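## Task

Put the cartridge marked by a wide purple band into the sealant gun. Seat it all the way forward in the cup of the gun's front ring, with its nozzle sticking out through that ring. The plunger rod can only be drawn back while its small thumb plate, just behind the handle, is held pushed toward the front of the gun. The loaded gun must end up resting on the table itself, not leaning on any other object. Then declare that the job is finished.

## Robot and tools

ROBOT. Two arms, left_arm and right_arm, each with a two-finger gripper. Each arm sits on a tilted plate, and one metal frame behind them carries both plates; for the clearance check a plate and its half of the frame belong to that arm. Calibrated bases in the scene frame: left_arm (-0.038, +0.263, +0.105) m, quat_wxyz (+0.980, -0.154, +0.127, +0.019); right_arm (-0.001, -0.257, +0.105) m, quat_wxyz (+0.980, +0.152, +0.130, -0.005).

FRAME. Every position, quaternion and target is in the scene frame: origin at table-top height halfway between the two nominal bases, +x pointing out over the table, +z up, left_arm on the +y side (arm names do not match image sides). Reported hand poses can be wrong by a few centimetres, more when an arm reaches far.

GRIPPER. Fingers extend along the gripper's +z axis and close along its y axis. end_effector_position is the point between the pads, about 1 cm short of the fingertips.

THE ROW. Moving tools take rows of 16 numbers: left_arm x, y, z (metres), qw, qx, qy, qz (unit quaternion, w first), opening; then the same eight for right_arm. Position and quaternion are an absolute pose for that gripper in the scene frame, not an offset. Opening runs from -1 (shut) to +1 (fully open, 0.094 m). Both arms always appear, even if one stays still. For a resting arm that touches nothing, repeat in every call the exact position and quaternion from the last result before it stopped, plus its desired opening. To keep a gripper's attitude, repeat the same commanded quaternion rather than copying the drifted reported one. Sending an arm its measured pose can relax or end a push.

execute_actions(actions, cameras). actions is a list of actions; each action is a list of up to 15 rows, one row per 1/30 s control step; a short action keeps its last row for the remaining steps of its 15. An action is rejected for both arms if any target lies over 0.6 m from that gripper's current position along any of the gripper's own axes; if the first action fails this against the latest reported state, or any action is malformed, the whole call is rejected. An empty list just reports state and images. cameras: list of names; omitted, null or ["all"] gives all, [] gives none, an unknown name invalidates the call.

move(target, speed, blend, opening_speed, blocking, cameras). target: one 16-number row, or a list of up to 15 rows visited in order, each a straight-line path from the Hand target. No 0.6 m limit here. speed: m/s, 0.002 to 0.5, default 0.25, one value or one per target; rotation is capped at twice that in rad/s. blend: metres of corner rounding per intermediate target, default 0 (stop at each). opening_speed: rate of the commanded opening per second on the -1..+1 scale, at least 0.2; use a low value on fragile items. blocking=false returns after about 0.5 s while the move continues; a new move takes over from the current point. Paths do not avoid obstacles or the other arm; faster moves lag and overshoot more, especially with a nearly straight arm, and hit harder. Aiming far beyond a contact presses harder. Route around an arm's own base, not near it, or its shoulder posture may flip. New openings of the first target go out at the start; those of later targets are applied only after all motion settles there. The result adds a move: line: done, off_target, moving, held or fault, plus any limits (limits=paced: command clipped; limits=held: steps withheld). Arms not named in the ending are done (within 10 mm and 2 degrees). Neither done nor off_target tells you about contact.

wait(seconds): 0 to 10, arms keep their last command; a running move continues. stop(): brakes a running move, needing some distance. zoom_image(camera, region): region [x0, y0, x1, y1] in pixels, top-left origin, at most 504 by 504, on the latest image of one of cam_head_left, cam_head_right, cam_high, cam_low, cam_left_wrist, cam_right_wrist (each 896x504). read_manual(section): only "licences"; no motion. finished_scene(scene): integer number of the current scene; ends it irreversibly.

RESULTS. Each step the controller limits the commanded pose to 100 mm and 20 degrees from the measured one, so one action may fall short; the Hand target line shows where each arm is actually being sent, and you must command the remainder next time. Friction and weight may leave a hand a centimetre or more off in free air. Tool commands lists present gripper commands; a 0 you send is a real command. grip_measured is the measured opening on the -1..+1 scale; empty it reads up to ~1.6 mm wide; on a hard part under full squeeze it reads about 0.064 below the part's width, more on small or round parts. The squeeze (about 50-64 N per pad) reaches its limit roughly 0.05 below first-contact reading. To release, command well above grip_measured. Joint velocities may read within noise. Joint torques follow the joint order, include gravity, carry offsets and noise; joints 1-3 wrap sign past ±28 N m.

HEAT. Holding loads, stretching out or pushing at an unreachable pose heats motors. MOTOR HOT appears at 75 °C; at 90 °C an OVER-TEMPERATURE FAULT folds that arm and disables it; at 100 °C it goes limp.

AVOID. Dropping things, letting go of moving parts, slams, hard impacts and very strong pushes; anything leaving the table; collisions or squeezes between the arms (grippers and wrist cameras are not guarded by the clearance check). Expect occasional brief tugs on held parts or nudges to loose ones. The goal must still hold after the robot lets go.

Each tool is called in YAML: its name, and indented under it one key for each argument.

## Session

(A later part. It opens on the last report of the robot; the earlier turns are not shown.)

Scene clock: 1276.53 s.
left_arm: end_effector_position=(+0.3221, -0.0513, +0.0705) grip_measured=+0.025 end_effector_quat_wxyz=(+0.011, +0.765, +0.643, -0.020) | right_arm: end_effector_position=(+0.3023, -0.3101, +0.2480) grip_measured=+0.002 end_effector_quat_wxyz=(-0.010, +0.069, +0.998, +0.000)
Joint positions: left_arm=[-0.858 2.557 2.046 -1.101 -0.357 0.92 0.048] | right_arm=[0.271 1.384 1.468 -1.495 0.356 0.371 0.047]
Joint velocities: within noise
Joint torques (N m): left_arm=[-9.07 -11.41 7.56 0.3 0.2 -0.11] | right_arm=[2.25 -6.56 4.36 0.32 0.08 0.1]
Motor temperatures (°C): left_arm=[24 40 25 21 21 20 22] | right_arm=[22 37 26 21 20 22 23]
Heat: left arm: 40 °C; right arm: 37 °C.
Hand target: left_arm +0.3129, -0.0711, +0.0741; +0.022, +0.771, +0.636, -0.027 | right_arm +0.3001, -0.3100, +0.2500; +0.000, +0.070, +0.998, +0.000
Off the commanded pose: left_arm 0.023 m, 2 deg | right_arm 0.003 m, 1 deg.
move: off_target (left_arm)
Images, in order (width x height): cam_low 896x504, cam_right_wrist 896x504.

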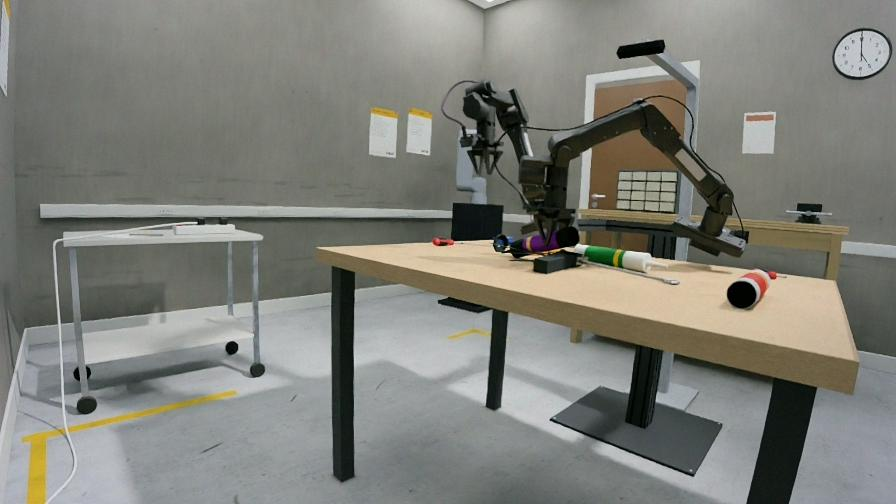

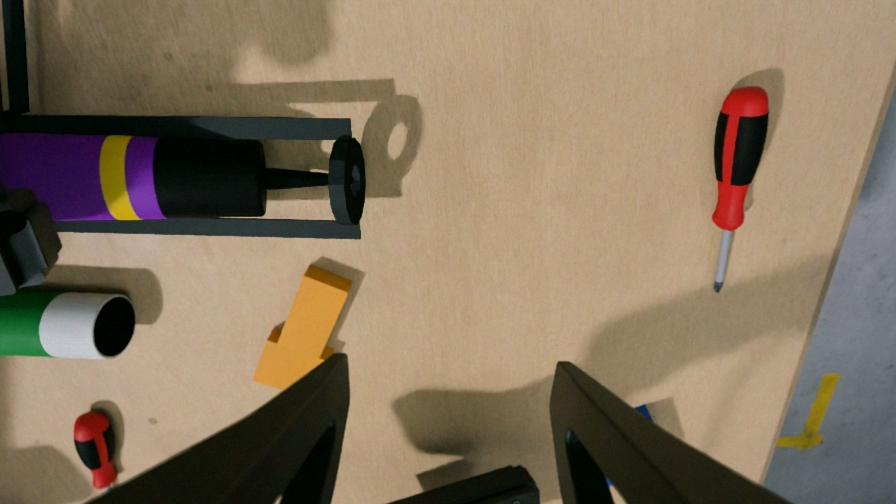

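move:
  target:
    - [0.3115,-0.068,0.088,0.0222,0.7711,0.6357,-0.0269,-0.3,0.30,-0.31,0.25,0,0.07,0.9975,0,0.0]
  speed: 0.08
  cameras: ["cam_low","cam_right_wrist"]

zoom_image:
  camera: "cam_low"
  region: [480, 225, 590, 285]

zoom_image:
  camera: "cam_right_wrist"
  region: [230, 100, 400, 260]

Scene clock: 1299.53 s.
left_arm: end_effector_position=(+0.3178, -0.0511, +0.0719) grip_measured=+0.025 end_effector_quat_wxyz=(+0.005, +0.764, +0.645, -0.020) | right_arm: end_effector_position=(+0.3023, -0.3101, +0.2480) grip_measured=+0.002 end_effector_quat_wxyz=(-0.010, +0.069, +0.998, +0.000)
Joint positions: left_arm=[-0.865 2.557 2.046 -1.116 -0.358 0.904 0.048] | right_arm=[0.271 1.384 1.468 -1.495 0.356 0.371 0.047]
Joint velocities: within noise
Joint torques (N m): left_arm=[-9.21 -13.91 7.19 0.14 0.23 -0.04] | right_arm=[2.25 -6.56 4.37 0.33 0.07 0.1]
Motor temperatures (°C): left_arm=[26 40 27 20 21 20 22] | right_arm=[22 37 26 21 20 22 23]
Heat: left arm: 40 °C; right arm: 37 °C.
Hand target: left_arm +0.3111, -0.0674, +0.0879; +0.022, +0.771, +0.636, -0.027 | right_arm +0.3001, -0.3100, +0.2500; +0.000, +0.070, +0.998, +0.000
Off the commanded pose: left_arm 0.024 m, 2 deg | right_arm 0.003 m, 1 deg.
move: off_target (left_arm)
Images, in order (width x height): cam_low 896x504, cam_right_wrist 896x504.

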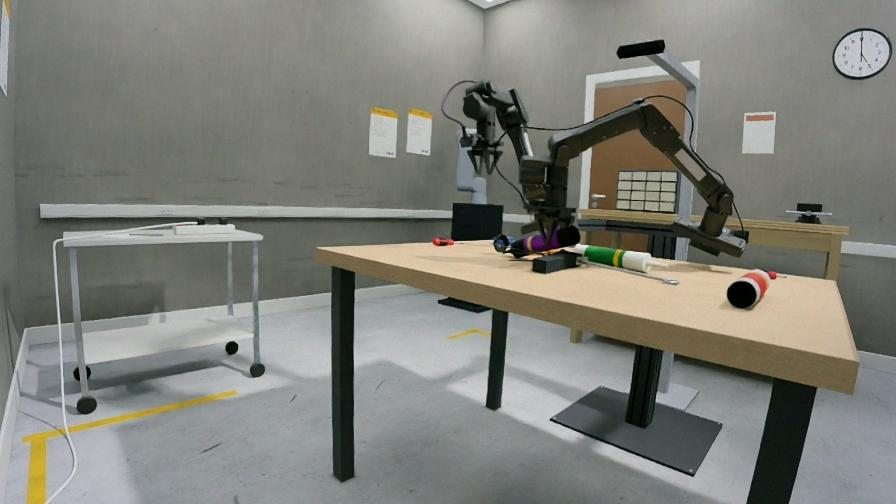

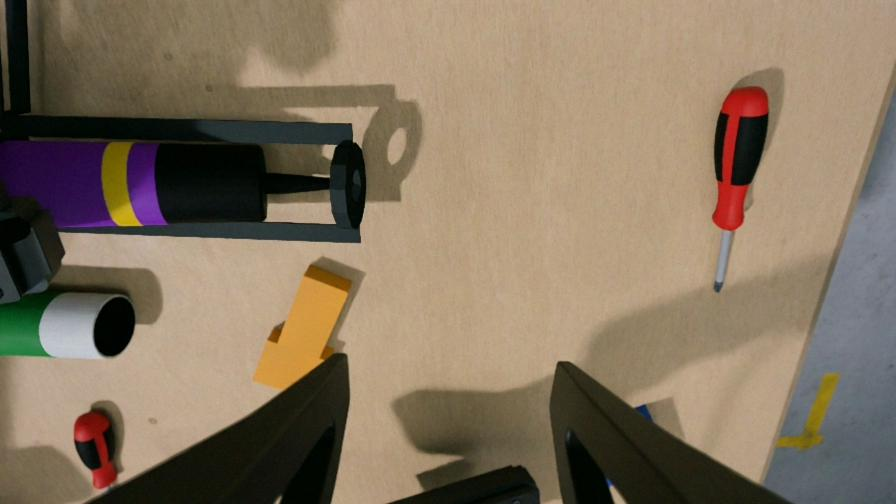

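Scaled by 4.582 from the camera's 896x504 image, which has a finer 1280x720 frame.

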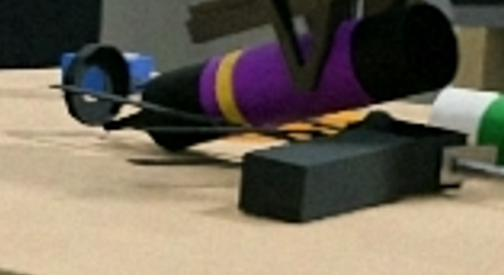

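Scaled by 2.965 from the camera's 896x504 image, which has a finer 1280x720 frame.

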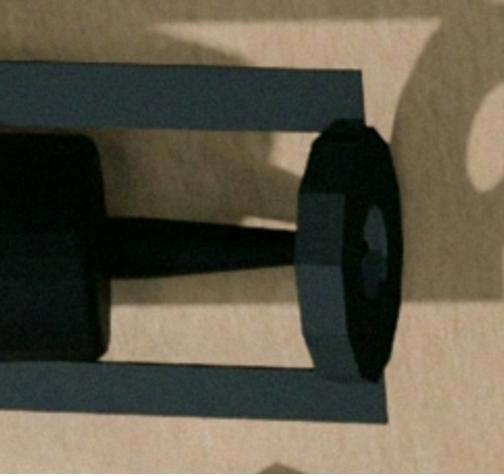

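move:
  target:
    - [0.314,-0.050,0.105,0.0222,0.7711,0.6357,-0.0269,-0.3,0.30,-0.31,0.25,0,0.07,0.9975,0,0.0]
  speed: 0.08
  cameras: ["cam_low","cam_right_wrist"]

zoom_image:
  camera: "cam_low"
  region: [480, 225, 590, 285]

zoom_image:
  camera: "cam_right_wrist"
  region: [230, 100, 400, 260]

Scene clock: 1328.80 s.
left_arm: end_effector_position=(+0.3183, -0.0468, +0.0790) grip_measured=+0.025 end_effector_quat_wxyz=(+0.006, +0.764, +0.645, -0.019) | right_arm: end_effector_position=(+0.3023, -0.3101, +0.2480) grip_measured=+0.002 end_effector_quat_wxyz=(-0.010, +0.069, +0.998, +0.000)
Joint positions: left_arm=[-0.865 2.533 2.033 -1.125 -0.359 0.904 0.048] | right_arm=[0.271 1.384 1.468 -1.495 0.356 0.371 0.047]
Joint velocities: within noise
Joint torques (N m): left_arm=[-7.99 -18.11 4.26 0.06 0.22 0.1] | right_arm=[2.25 -6.57 4.38 0.33 0.07 0.1]
Motor temperatures (°C): left_arm=[27 44 28 20 21 20 22] | right_arm=[22 37 26 21 20 22 23]
Heat: left arm: 44 °C; right arm: 37 °C.
Hand target: left_arm +0.3140, -0.0499, +0.1040; +0.022, +0.771, +0.636, -0.027 | right_arm +0.3001, -0.3100, +0.2500; +0.000, +0.070, +0.998, +0.000
Off the commanded pose: left_arm 0.027 m, 2 deg | right_arm 0.003 m, 1 deg.
move: off_target (left_arm)
Images, in order (width x height): cam_low 896x504, cam_right_wrist 896x504.

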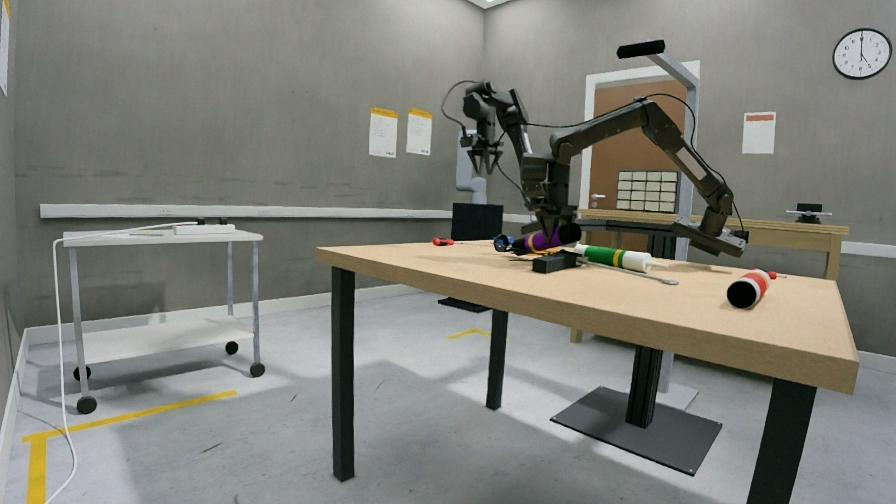

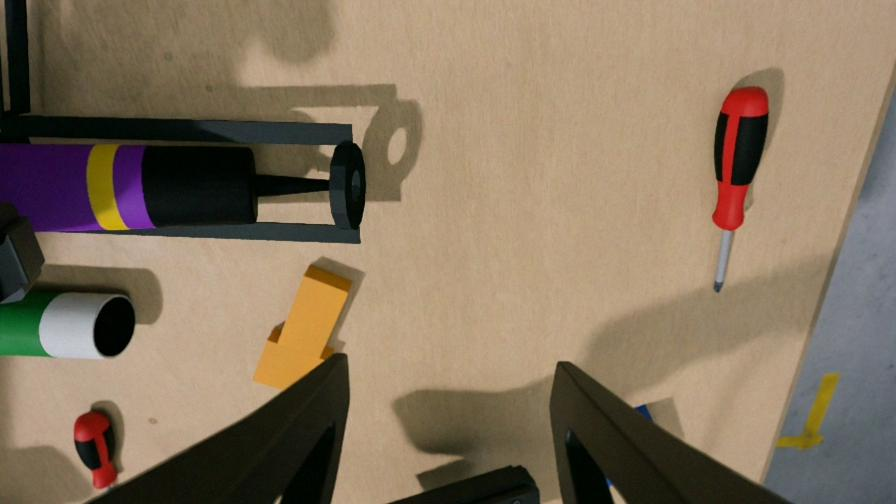

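Scaled by 4.582 from the camera's 896x504 image, which has a finer 1280x720 frame.

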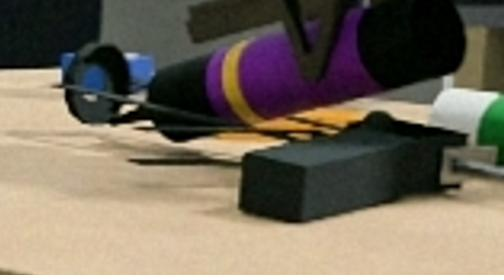

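Scaled by 2.965 from the camera's 896x504 image, which has a finer 1280x720 frame.

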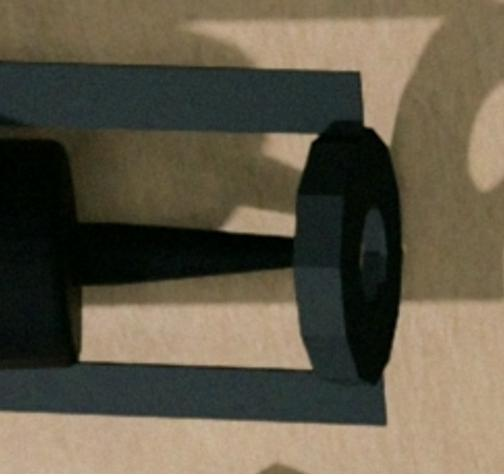

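move:
  target:
    - [0.312,-0.048,0.116,0.0222,0.7711,0.6357,-0.0269,-0.3,0.30,-0.31,0.25,0,0.07,0.9975,0,0.0]
  speed: 0.08
  cameras: ["cam_low","cam_right_wrist"]

zoom_image:
  camera: "cam_right_wrist"
  region: [230, 100, 400, 260]

Scene clock: 1340.60 s.
left_arm: end_effector_position=(+0.3182, -0.0413, +0.0876) grip_measured=+0.025 end_effector_quat_wxyz=(+0.003, +0.765, +0.644, -0.019) | right_arm: end_effector_position=(+0.3023, -0.3101, +0.2480) grip_measured=+0.002 end_effector_quat_wxyz=(-0.010, +0.069, +0.998, +0.000)
Joint positions: left_arm=[-0.865 2.512 2.033 -1.152 -0.359 0.904 0.048] | right_arm=[0.271 1.384 1.468 -1.495 0.356 0.371 0.047]
Joint velocities: within noise
Joint torques (N m): left_arm=[-8.77 -17.89 4.64 0.04 0.22 0.01] | right_arm=[2.25 -6.56 4.37 0.32 0.07 0.1]
Motor temperatures (°C): left_arm=[27 51 26 20 21 20 22] | right_arm=[22 37 26 21 20 22 23]
Heat: left arm: 51 °C; right arm: 37 °C.
Hand target: left_arm +0.3120, -0.0478, +0.1149; +0.022, +0.771, +0.636, -0.027 | right_arm +0.3001, -0.3100, +0.2500; +0.000, +0.070, +0.998, +0.000
Off the commanded pose: left_arm 0.030 m, 3 deg | right_arm 0.003 m, 1 deg.
move: off_target (left_arm)
Images, in order (width x height): cam_low 896x504, cam_right_wrist 896x504.

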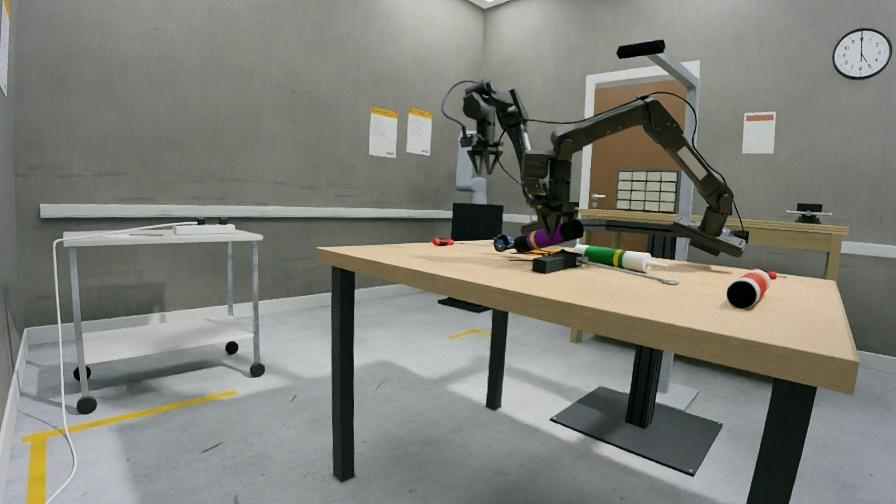

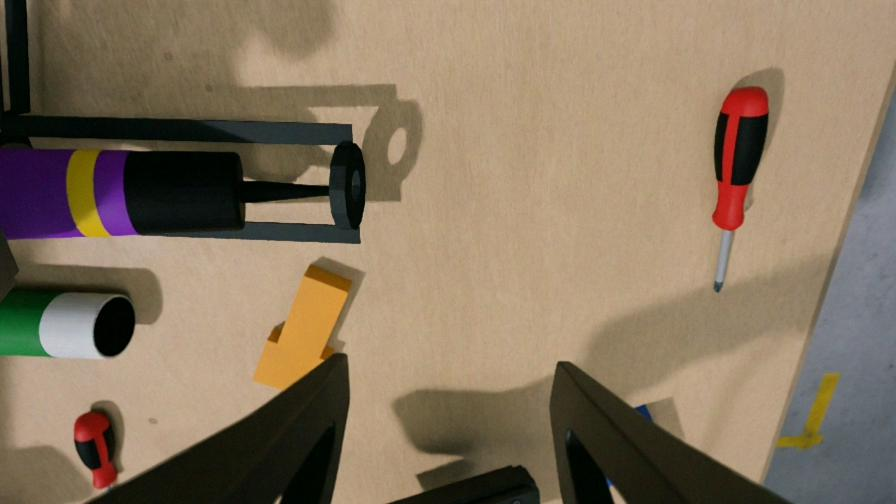

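Scaled by 2.965 from the camera's 896x504 image, which has a finer 1280x720 frame.

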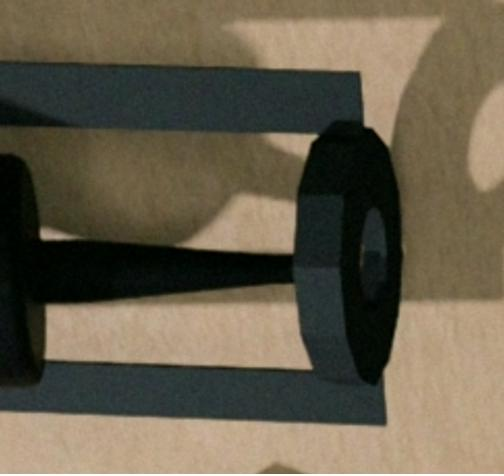

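move:
  target:
    - [0.318,-0.068,0.104,0.0227,0.7599,0.6490,-0.0265,-0.3,0.30,-0.31,0.25,0,0.07,0.9975,0,0.0]
  speed: 0.06
  cameras: ["cam_low","cam_right_wrist"]

zoom_image:
  camera: "cam_right_wrist"
  region: [230, 100, 400, 260]

Scene clock: 1364.73 s.
left_arm: end_effector_position=(+0.3244, -0.0503, +0.0955) grip_measured=+0.025 end_effector_quat_wxyz=(+0.010, +0.756, +0.654, -0.019) | right_arm: end_effector_position=(+0.3023, -0.3101, +0.2480) grip_measured=+0.002 end_effector_quat_wxyz=(-0.010, +0.069, +0.998, +0.000)
Joint positions: left_arm=[-0.874 2.545 2.12 -1.194 -0.359 0.874 0.048] | right_arm=[0.271 1.384 1.468 -1.495 0.356 0.371 0.047]
Joint velocities: within noise
Joint torques (N m): left_arm=[-8.72 -12.25 7.92 0.2 0.2 -0.12] | right_arm=[2.26 -6.56 4.37 0.33 0.07 0.1]
Motor temperatures (°C): left_arm=[27 52 26 20 21 20 22] | right_arm=[22 37 26 21 20 22 23]
Heat: left arm: 52 °C; right arm: 37 °C.
Hand target: left_arm +0.3176, -0.0674, +0.1041; +0.023, +0.760, +0.649, -0.027 | right_arm +0.3001, -0.3100, +0.2500; +0.000, +0.070, +0.998, +0.000
Off the commanded pose: left_arm 0.021 m, 2 deg | right_arm 0.003 m, 1 deg.
move: off_target (left_arm)
Images, in order (width x height): cam_low 896x504, cam_right_wrist 896x504.

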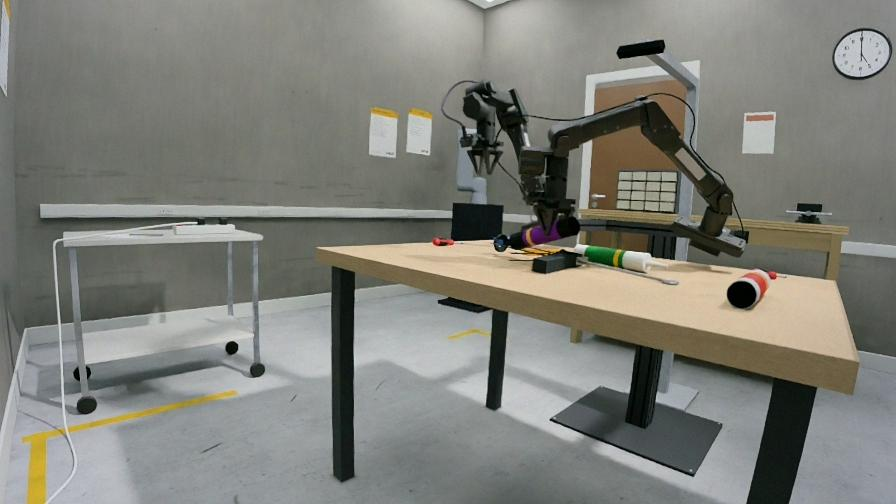

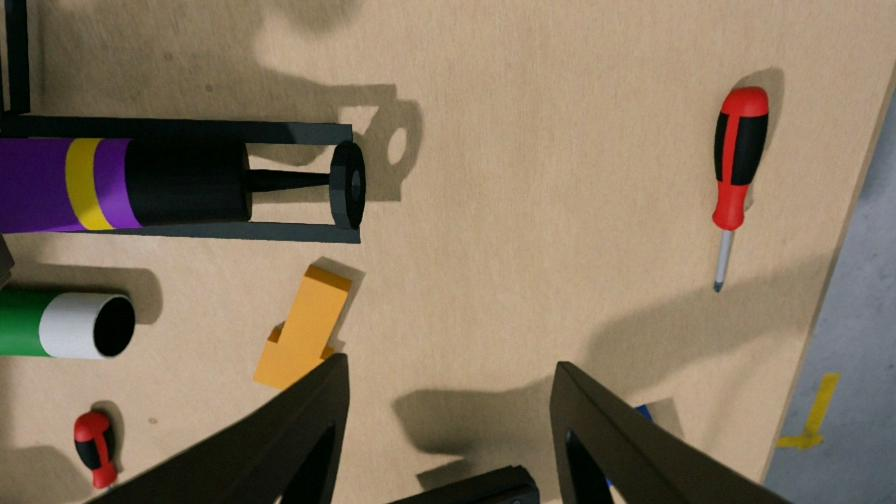

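Scaled by 2.965 from the camera's 896x504 image, which has a finer 1280x720 frame.

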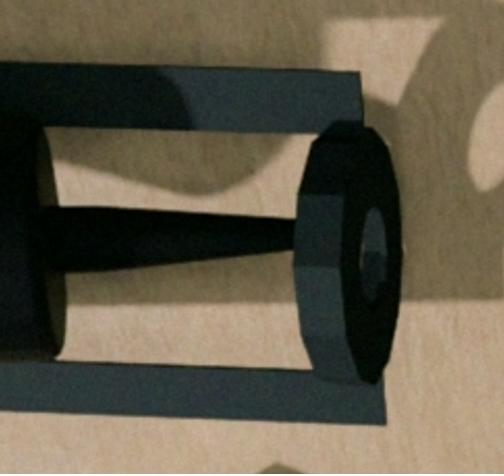

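move:
  target:
    - [0.302,-0.066,0.097,0.0232,0.7456,0.6655,-0.0260,-0.3,0.30,-0.31,0.25,0,0.07,0.9975,0,0.0]
  speed: 0.06
  cameras: ["cam_low","cam_right_wrist"]

zoom_image:
  camera: "cam_right_wrist"
  region: [0, 60, 400, 300]

Scene clock: 1388.40 s.
left_arm: end_effector_position=(+0.3065, -0.0509, +0.0773) grip_measured=+0.025 end_effector_quat_wxyz=(-0.005, +0.744, +0.668, -0.018) | right_arm: end_effector_position=(+0.3023, -0.3101, +0.2480) grip_measured=+0.002 end_effector_quat_wxyz=(-0.010, +0.069, +0.998, +0.000)
Joint positions: left_arm=[-0.887 2.545 2.03 -1.141 -0.359 0.811 0.048] | right_arm=[0.271 1.384 1.468 -1.495 0.356 0.371 0.047]
Joint velocities: within noise
Joint torques (N m): left_arm=[-9.01 -16.43 4.29 0.41 0.21 -0.11] | right_arm=[2.24 -6.56 4.36 0.32 0.07 0.1]
Motor temperatures (°C): left_arm=[27 47 28 20 21 20 22] | right_arm=[22 37 26 21 20 22 23]
Heat: left arm: 47 °C; right arm: 37 °C.
Hand target: left_arm +0.3017, -0.0656, +0.0969; +0.023, +0.746, +0.665, -0.027 | right_arm +0.3001, -0.3100, +0.2500; +0.000, +0.070, +0.998, +0.000
Off the commanded pose: left_arm 0.025 m, 3 deg | right_arm 0.003 m, 1 deg.
move: off_target (left_arm)
Images, in order (width x height): cam_low 896x504, cam_right_wrist 896x504.

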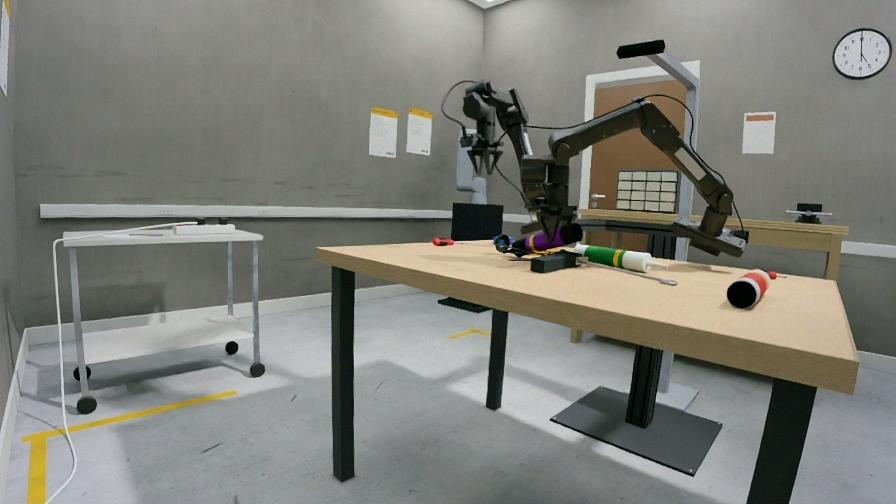

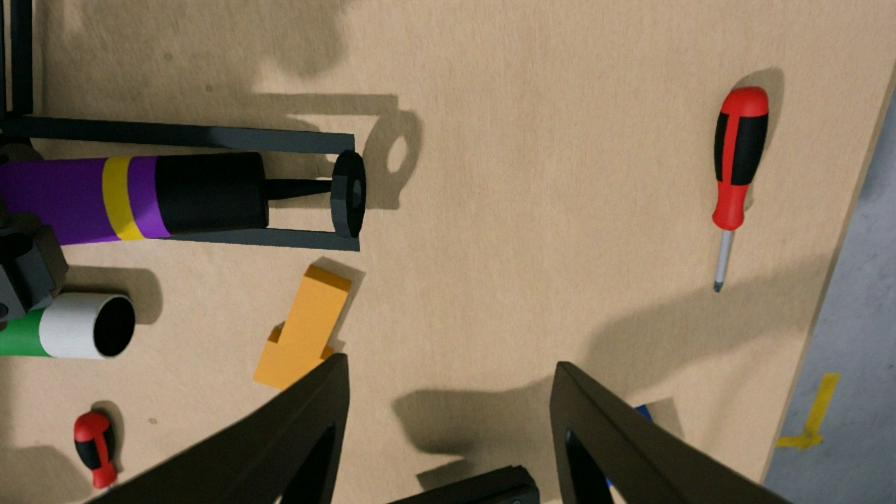

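Scaled by 1.260 from the camera's 896x504 image, which has a finer 1280x720 frame.

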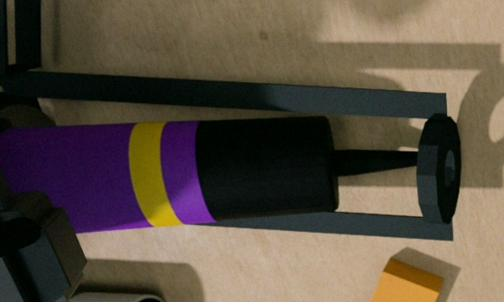

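move:
  target:
    - [0.302,-0.064,0.113,0.0232,0.7456,0.6655,-0.0260,-0.3,0.30,-0.31,0.25,0,0.07,0.9975,0,0.0]
  speed: 0.06
  cameras: ["cam_low","cam_right_wrist"]

zoom_image:
  camera: "cam_right_wrist"
  region: [0, 60, 400, 300]

Scene clock: 1408.97 s.
left_arm: end_effector_position=(+0.3030, -0.0506, +0.0785) grip_measured=+0.025 end_effector_quat_wxyz=(-0.009, +0.742, +0.670, -0.016) | right_arm: end_effector_position=(+0.3023, -0.3101, +0.2480) grip_measured=+0.002 end_effector_quat_wxyz=(-0.010, +0.069, +0.998, +0.000)
Joint positions: left_arm=[-0.894 2.545 2.03 -1.153 -0.363 0.796 0.048] | right_arm=[0.271 1.384 1.468 -1.495 0.356 0.371 0.047]
Joint velocities: within noise
Joint torques (N m): left_arm=[-9.25 -18.14 6.13 0.08 0.25 -0.05] | right_arm=[2.26 -6.56 4.37 0.32 0.07 0.1]
Motor temperatures (°C): left_arm=[28 53 26 20 21 20 22] | right_arm=[22 37 26 21 20 22 23]
Heat: left arm: 53 °C; right arm: 37 °C.
Hand target: left_arm +0.3015, -0.0633, +0.1121; +0.023, +0.746, +0.665, -0.027 | right_arm +0.3001, -0.3100, +0.2500; +0.000, +0.070, +0.998, +0.000
Off the commanded pose: left_arm 0.037 m, 4 deg | right_arm 0.003 m, 1 deg.
move: off_target (left_arm)
Images, in order (width x height): cam_low 896x504, cam_right_wrist 896x504.

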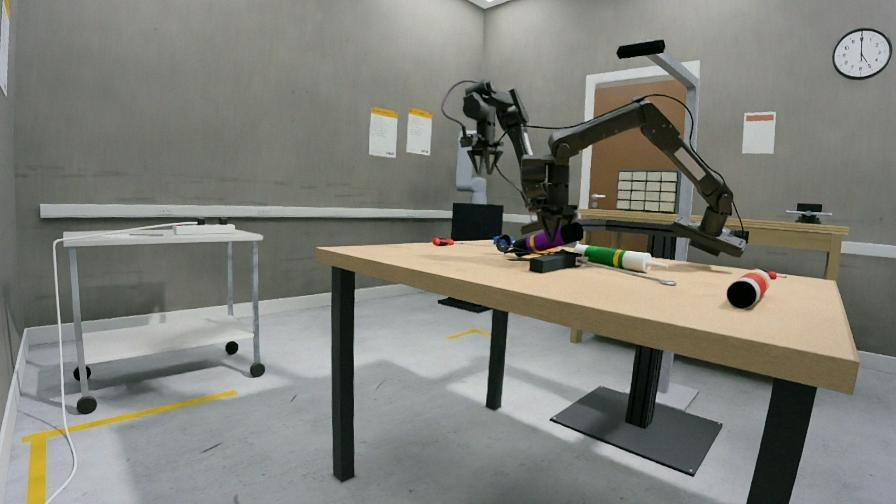

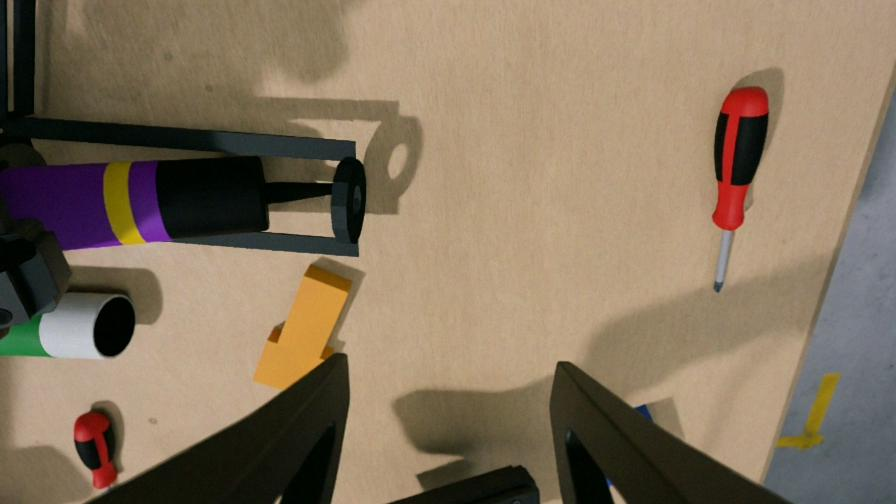

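Scaled by 1.260 from the camera's 896x504 image, which has a finer 1280x720 frame.

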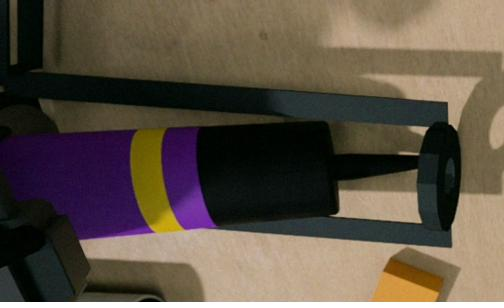

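move:
  target:
    - [0.308,-0.010,0.100,0.0232,0.7529,0.6573,-0.0262,-0.3,0.30,-0.31,0.25,0,0.07,0.9975,0,0.0]
  speed: 0.08
  cameras: ["cam_low","cam_right_wrist"]

zoom_image:
  camera: "cam_right_wrist"
  region: [0, 60, 400, 300]

Scene clock: 1418.17 s.
left_arm: end_effector_position=(+0.3040, -0.0095, +0.0818) grip_measured=+0.025 end_effector_quat_wxyz=(+0.002, +0.751, +0.660, -0.018) | right_arm: end_effector_position=(+0.3023, -0.3101, +0.2480) grip_measured=+0.002 end_effector_quat_wxyz=(-0.010, +0.069, +0.998, +0.000)
Joint positions: left_arm=[-0.838 2.367 1.771 -1.026 -0.363 0.889 0.048] | right_arm=[0.271 1.384 1.468 -1.495 0.356 0.371 0.047]
Joint velocities: within noise
Joint torques (N m): left_arm=[-5.59 -16.65 4.12 0.26 0.23 0.21] | right_arm=[2.25 -6.56 4.38 0.32 0.08 0.09]
Motor temperatures (°C): left_arm=[28 56 26 20 21 20 22] | right_arm=[22 37 26 21 20 22 23]
Heat: left arm: 56 °C; right arm: 37 °C.
Hand target: left_arm +0.3079, -0.0099, +0.0998; +0.023, +0.753, +0.657, -0.026 | right_arm +0.3001, -0.3100, +0.2500; +0.000, +0.070, +0.998, +0.000
Off the commanded pose: left_arm 0.019 m, 3 deg | right_arm 0.003 m, 1 deg.
move: off_target (left_arm)
Images, in order (width x height): cam_low 896x504, cam_right_wrist 896x504.

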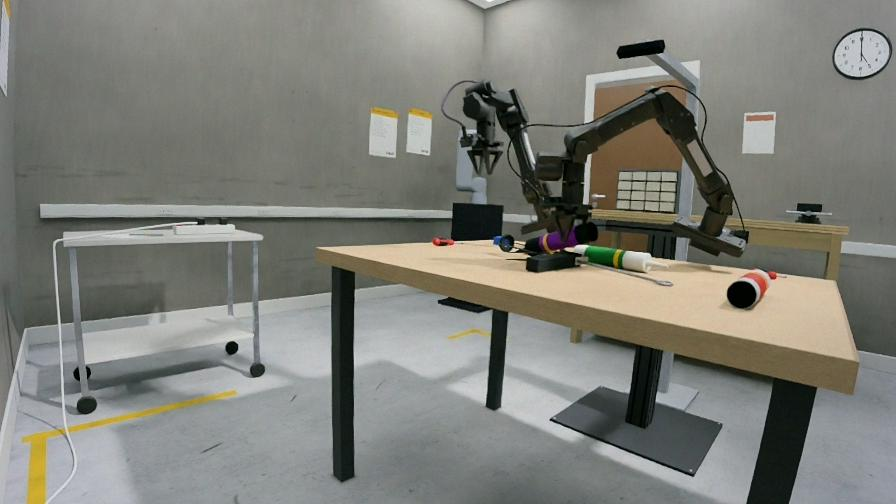

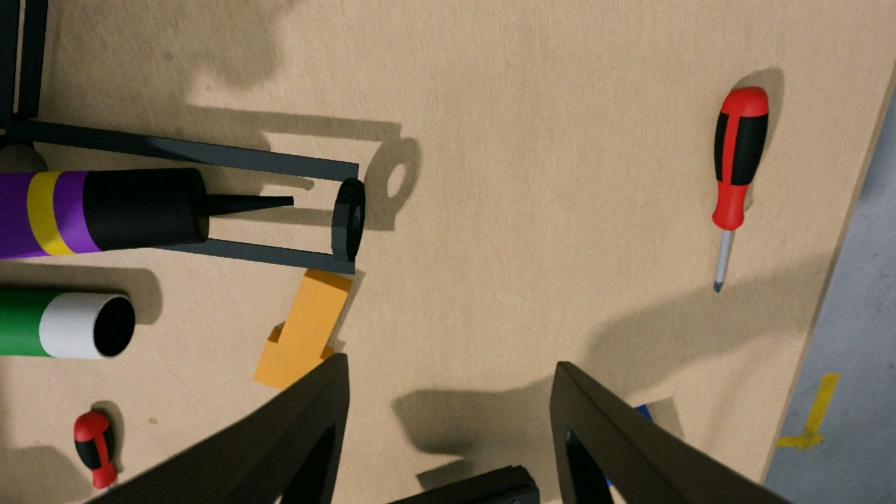

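Scaled by 1.260 from the camera's 896x504 image, which has a finer 1280x720 frame.

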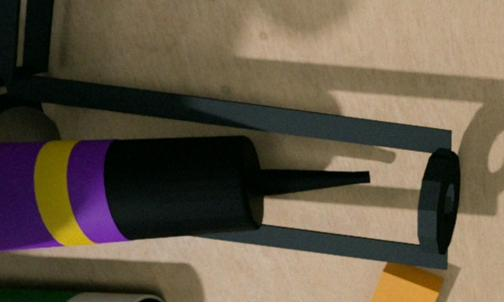

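move:
  target:
    - [0.322,-0.005,0.115,0.0217,0.7821,0.6221,-0.0273,-0.3,0.30,-0.31,0.25,0,0.07,0.9975,0,0.0]
    - [0.313,-0.048,0.099,0.0217,0.7821,0.6221,-0.0273,-0.3,0.30,-0.31,0.25,0,0.07,0.9975,0,0.0]
  speed: 0.08
  blend: 0.005
  cameras: ["cam_low","cam_right_wrist"]

zoom_image:
  camera: "cam_right_wrist"
  region: [0, 60, 400, 300]

Scene clock: 1446.10 s.
left_arm: end_effector_position=(+0.3149, -0.0320, +0.0906) grip_measured=+0.025 end_effector_quat_wxyz=(+0.007, +0.782, +0.622, -0.020) | right_arm: end_effector_position=(+0.3023, -0.3101, +0.2480) grip_measured=+0.002 end_effector_quat_wxyz=(-0.010, +0.069, +0.998, +0.000)
Joint positions: left_arm=[-0.859 2.457 1.951 -1.117 -0.357 0.969 0.048] | right_arm=[0.271 1.384 1.468 -1.495 0.356 0.371 0.047]
Joint velocities: within noise
Joint torques (N m): left_arm=[-7.82 -11.92 7.94 0.22 0.22 -0.15] | right_arm=[2.25 -6.56 4.36 0.32 0.07 0.1]
Motor temperatures (°C): left_arm=[26 46 26 20 21 20 22] | right_arm=[22 37 26 21 20 22 23]
Heat: left arm: 46 °C; right arm: 37 °C.
Hand target: left_arm +0.3125, -0.0476, +0.0991; +0.022, +0.782, +0.622, -0.027 | right_arm +0.3001, -0.3100, +0.2500; +0.000, +0.070, +0.998, +0.000
Off the commanded pose: left_arm 0.018 m, 2 deg | right_arm 0.003 m, 1 deg.
move: off_target (left_arm)
Images, in order (width x height): cam_low 896x504, cam_right_wrist 896x504.

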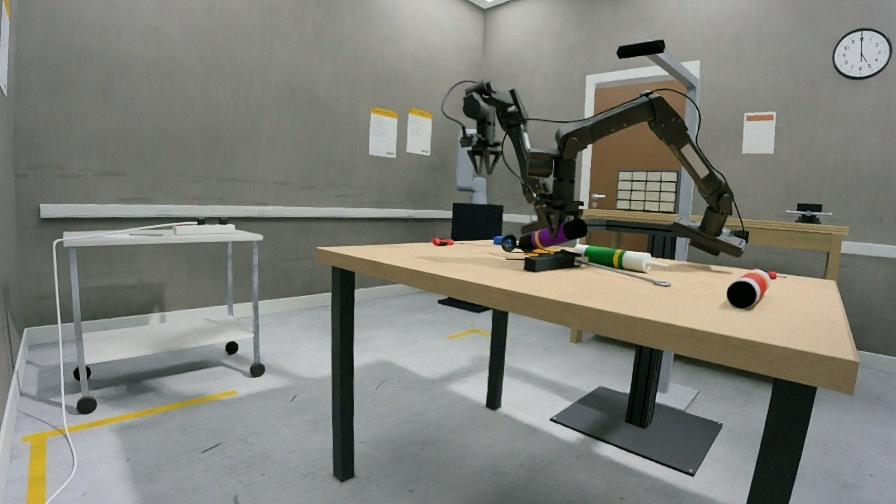

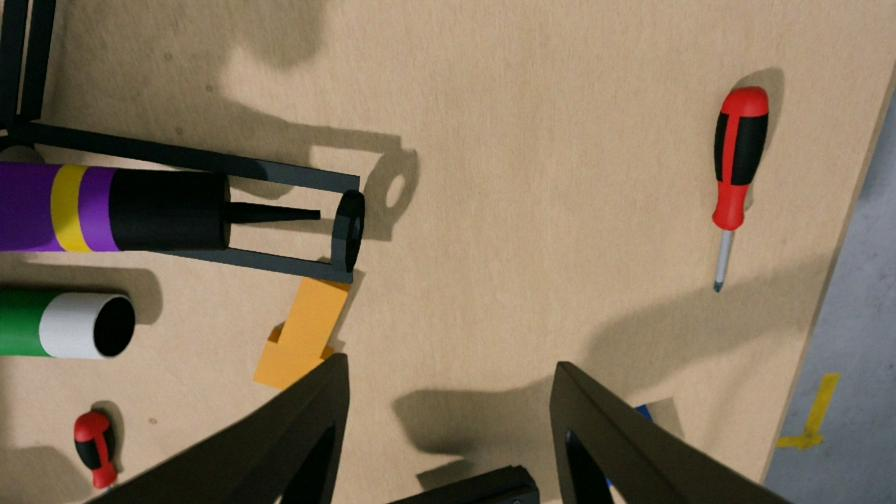

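Scaled by 1.260 from the camera's 896x504 image, which has a finer 1280x720 frame.

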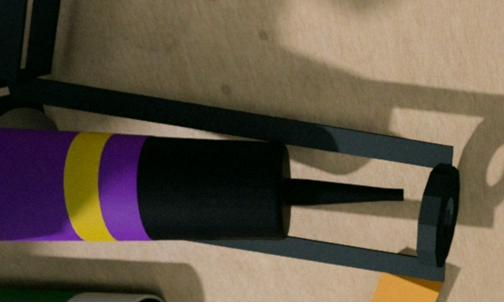

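move:
  target:
    - [0.305,-0.046,0.099,0.0214,0.7902,0.6118,-0.0276,-0.3,0.30,-0.31,0.25,0,0.07,0.9975,0,0.0]
  speed: 0.08
  cameras: ["cam_low","cam_right_wrist"]

zoom_image:
  camera: "cam_right_wrist"
  region: [0, 60, 400, 300]

Scene clock: 1475.47 s.
left_arm: end_effector_position=(+0.3140, -0.0318, +0.0893) grip_measured=+0.025 end_effector_quat_wxyz=(+0.006, +0.783, +0.622, -0.020) | right_arm: end_effector_position=(+0.3023, -0.3101, +0.2480) grip_measured=+0.002 end_effector_quat_wxyz=(-0.010, +0.069, +0.998, +0.000)
Joint positions: left_arm=[-0.859 2.457 1.946 -1.113 -0.357 0.968 0.048] | right_arm=[0.271 1.384 1.468 -1.495 0.356 0.371 0.047]
Joint velocities: within noise
Joint torques (N m): left_arm=[-8.64 -13.97 4.38 0.38 0.23 0.01] | right_arm=[2.24 -6.56 4.37 0.32 0.08 0.1]
Motor temperatures (°C): left_arm=[27 42 29 20 21 20 23] | right_arm=[22 37 26 21 20 22 23]
Heat: left arm: 42 °C; right arm: 37 °C.
Hand target: left_arm +0.3048, -0.0456, +0.0989; +0.021, +0.790, +0.612, -0.028 | right_arm +0.3001, -0.3100, +0.2500; +0.000, +0.070, +0.998, +0.000
Off the commanded pose: left_arm 0.019 m, 2 deg | right_arm 0.003 m, 1 deg.
move: off_target (left_arm)
Images, in order (width x height): cam_low 896x504, cam_right_wrist 896x504.

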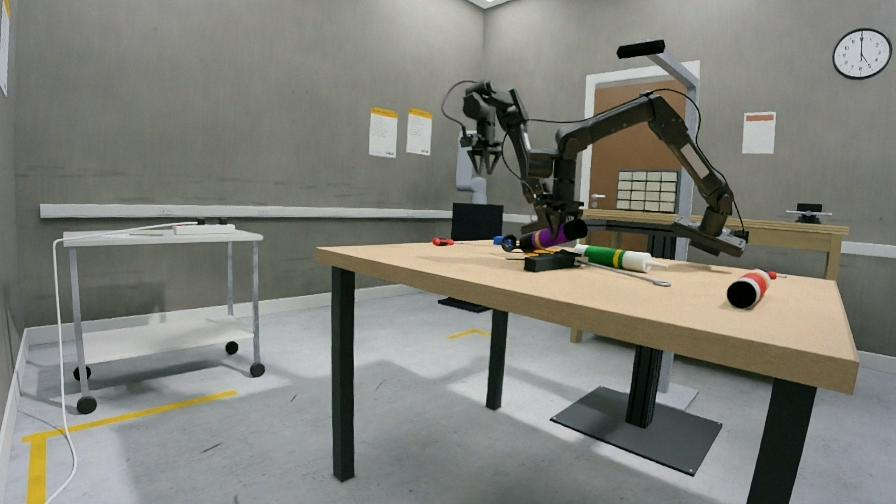

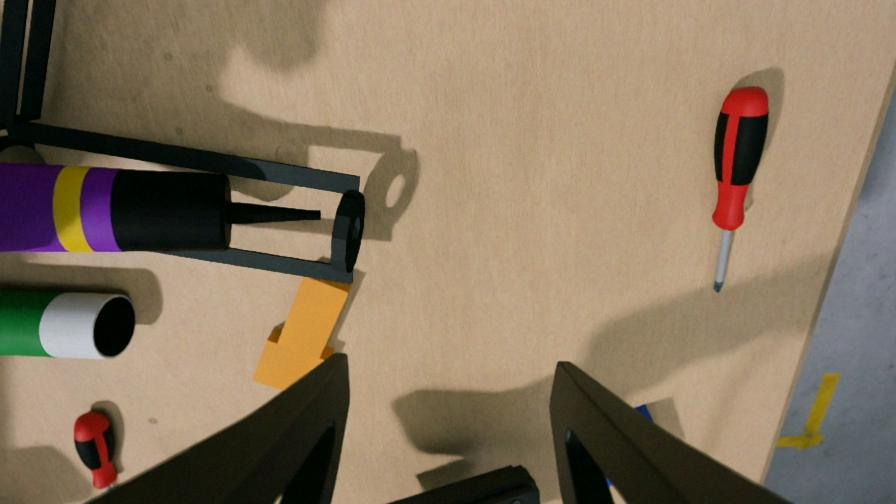

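Scaled by 1.260 from the camera's 896x504 image, which has a finer 1280x720 frame.

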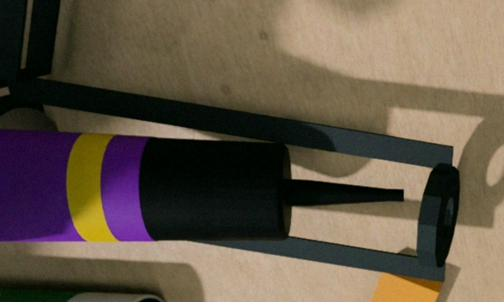

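move:
  target:
    - [0.298,-0.035,0.135,0.0214,0.7902,0.6118,-0.0276,-0.3,0.30,-0.31,0.25,0,0.07,0.9975,0,0.0]
    - [0.304,-0.040,0.093,0.0214,0.7902,0.6118,-0.0276,-0.3,0.30,-0.31,0.25,0,0.07,0.9975,0,0.0]
  speed: 0.1
  cameras: ["cam_low","cam_right_wrist"]

zoom_image:
  camera: "cam_right_wrist"
  region: [0, 60, 400, 300]

Scene clock: 1482.53 s.
left_arm: end_effector_position=(+0.3056, -0.0382, +0.0969) grip_measured=+0.025 end_effector_quat_wxyz=(+0.020, +0.789, +0.614, -0.018) | right_arm: end_effector_position=(+0.3023, -0.3101, +0.2480) grip_measured=+0.002 end_effector_quat_wxyz=(-0.010, +0.069, +0.998, +0.000)
Joint positions: left_arm=[-0.887 2.422 1.896 -1.078 -0.357 0.969 0.048] | right_arm=[0.271 1.384 1.468 -1.495 0.356 0.371 0.047]
Joint velocities: within noise
Joint torques (N m): left_arm=[-4.97 -12.41 4.37 0.43 0.23 0.13] | right_arm=[2.25 -6.56 4.36 0.33 0.07 0.09]
Motor temperatures (°C): left_arm=[27 43 28 20 21 20 23] | right_arm=[22 37 26 21 20 22 23]
Heat: left arm: 43 °C; right arm: 37 °C.
Hand target: left_arm +0.3040, -0.0400, +0.0930; +0.021, +0.790, +0.612, -0.027 | right_arm +0.3001, -0.3100, +0.2500; +0.000, +0.070, +0.998, +0.000
Off the commanded pose: left_arm 0.005 m, 1 deg | right_arm 0.003 m, 1 deg.
move: done
Images, in order (width x height): cam_low 896x504, cam_right_wrist 896x504.

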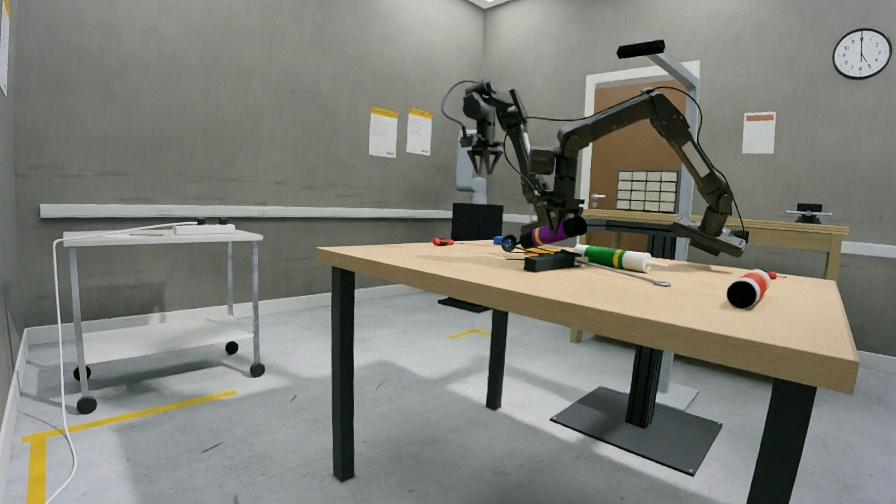

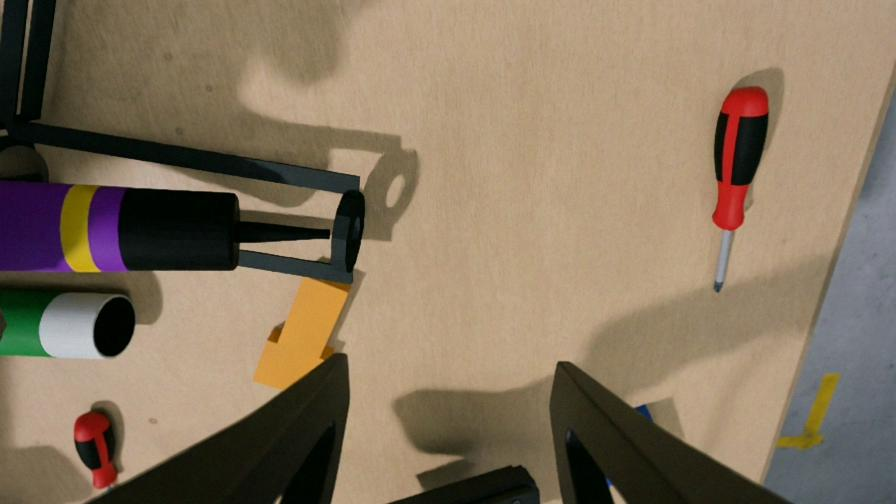

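Scaled by 1.260 from the camera's 896x504 image, which has a finer 1280x720 frame.

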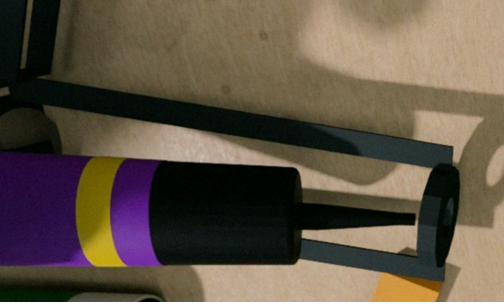

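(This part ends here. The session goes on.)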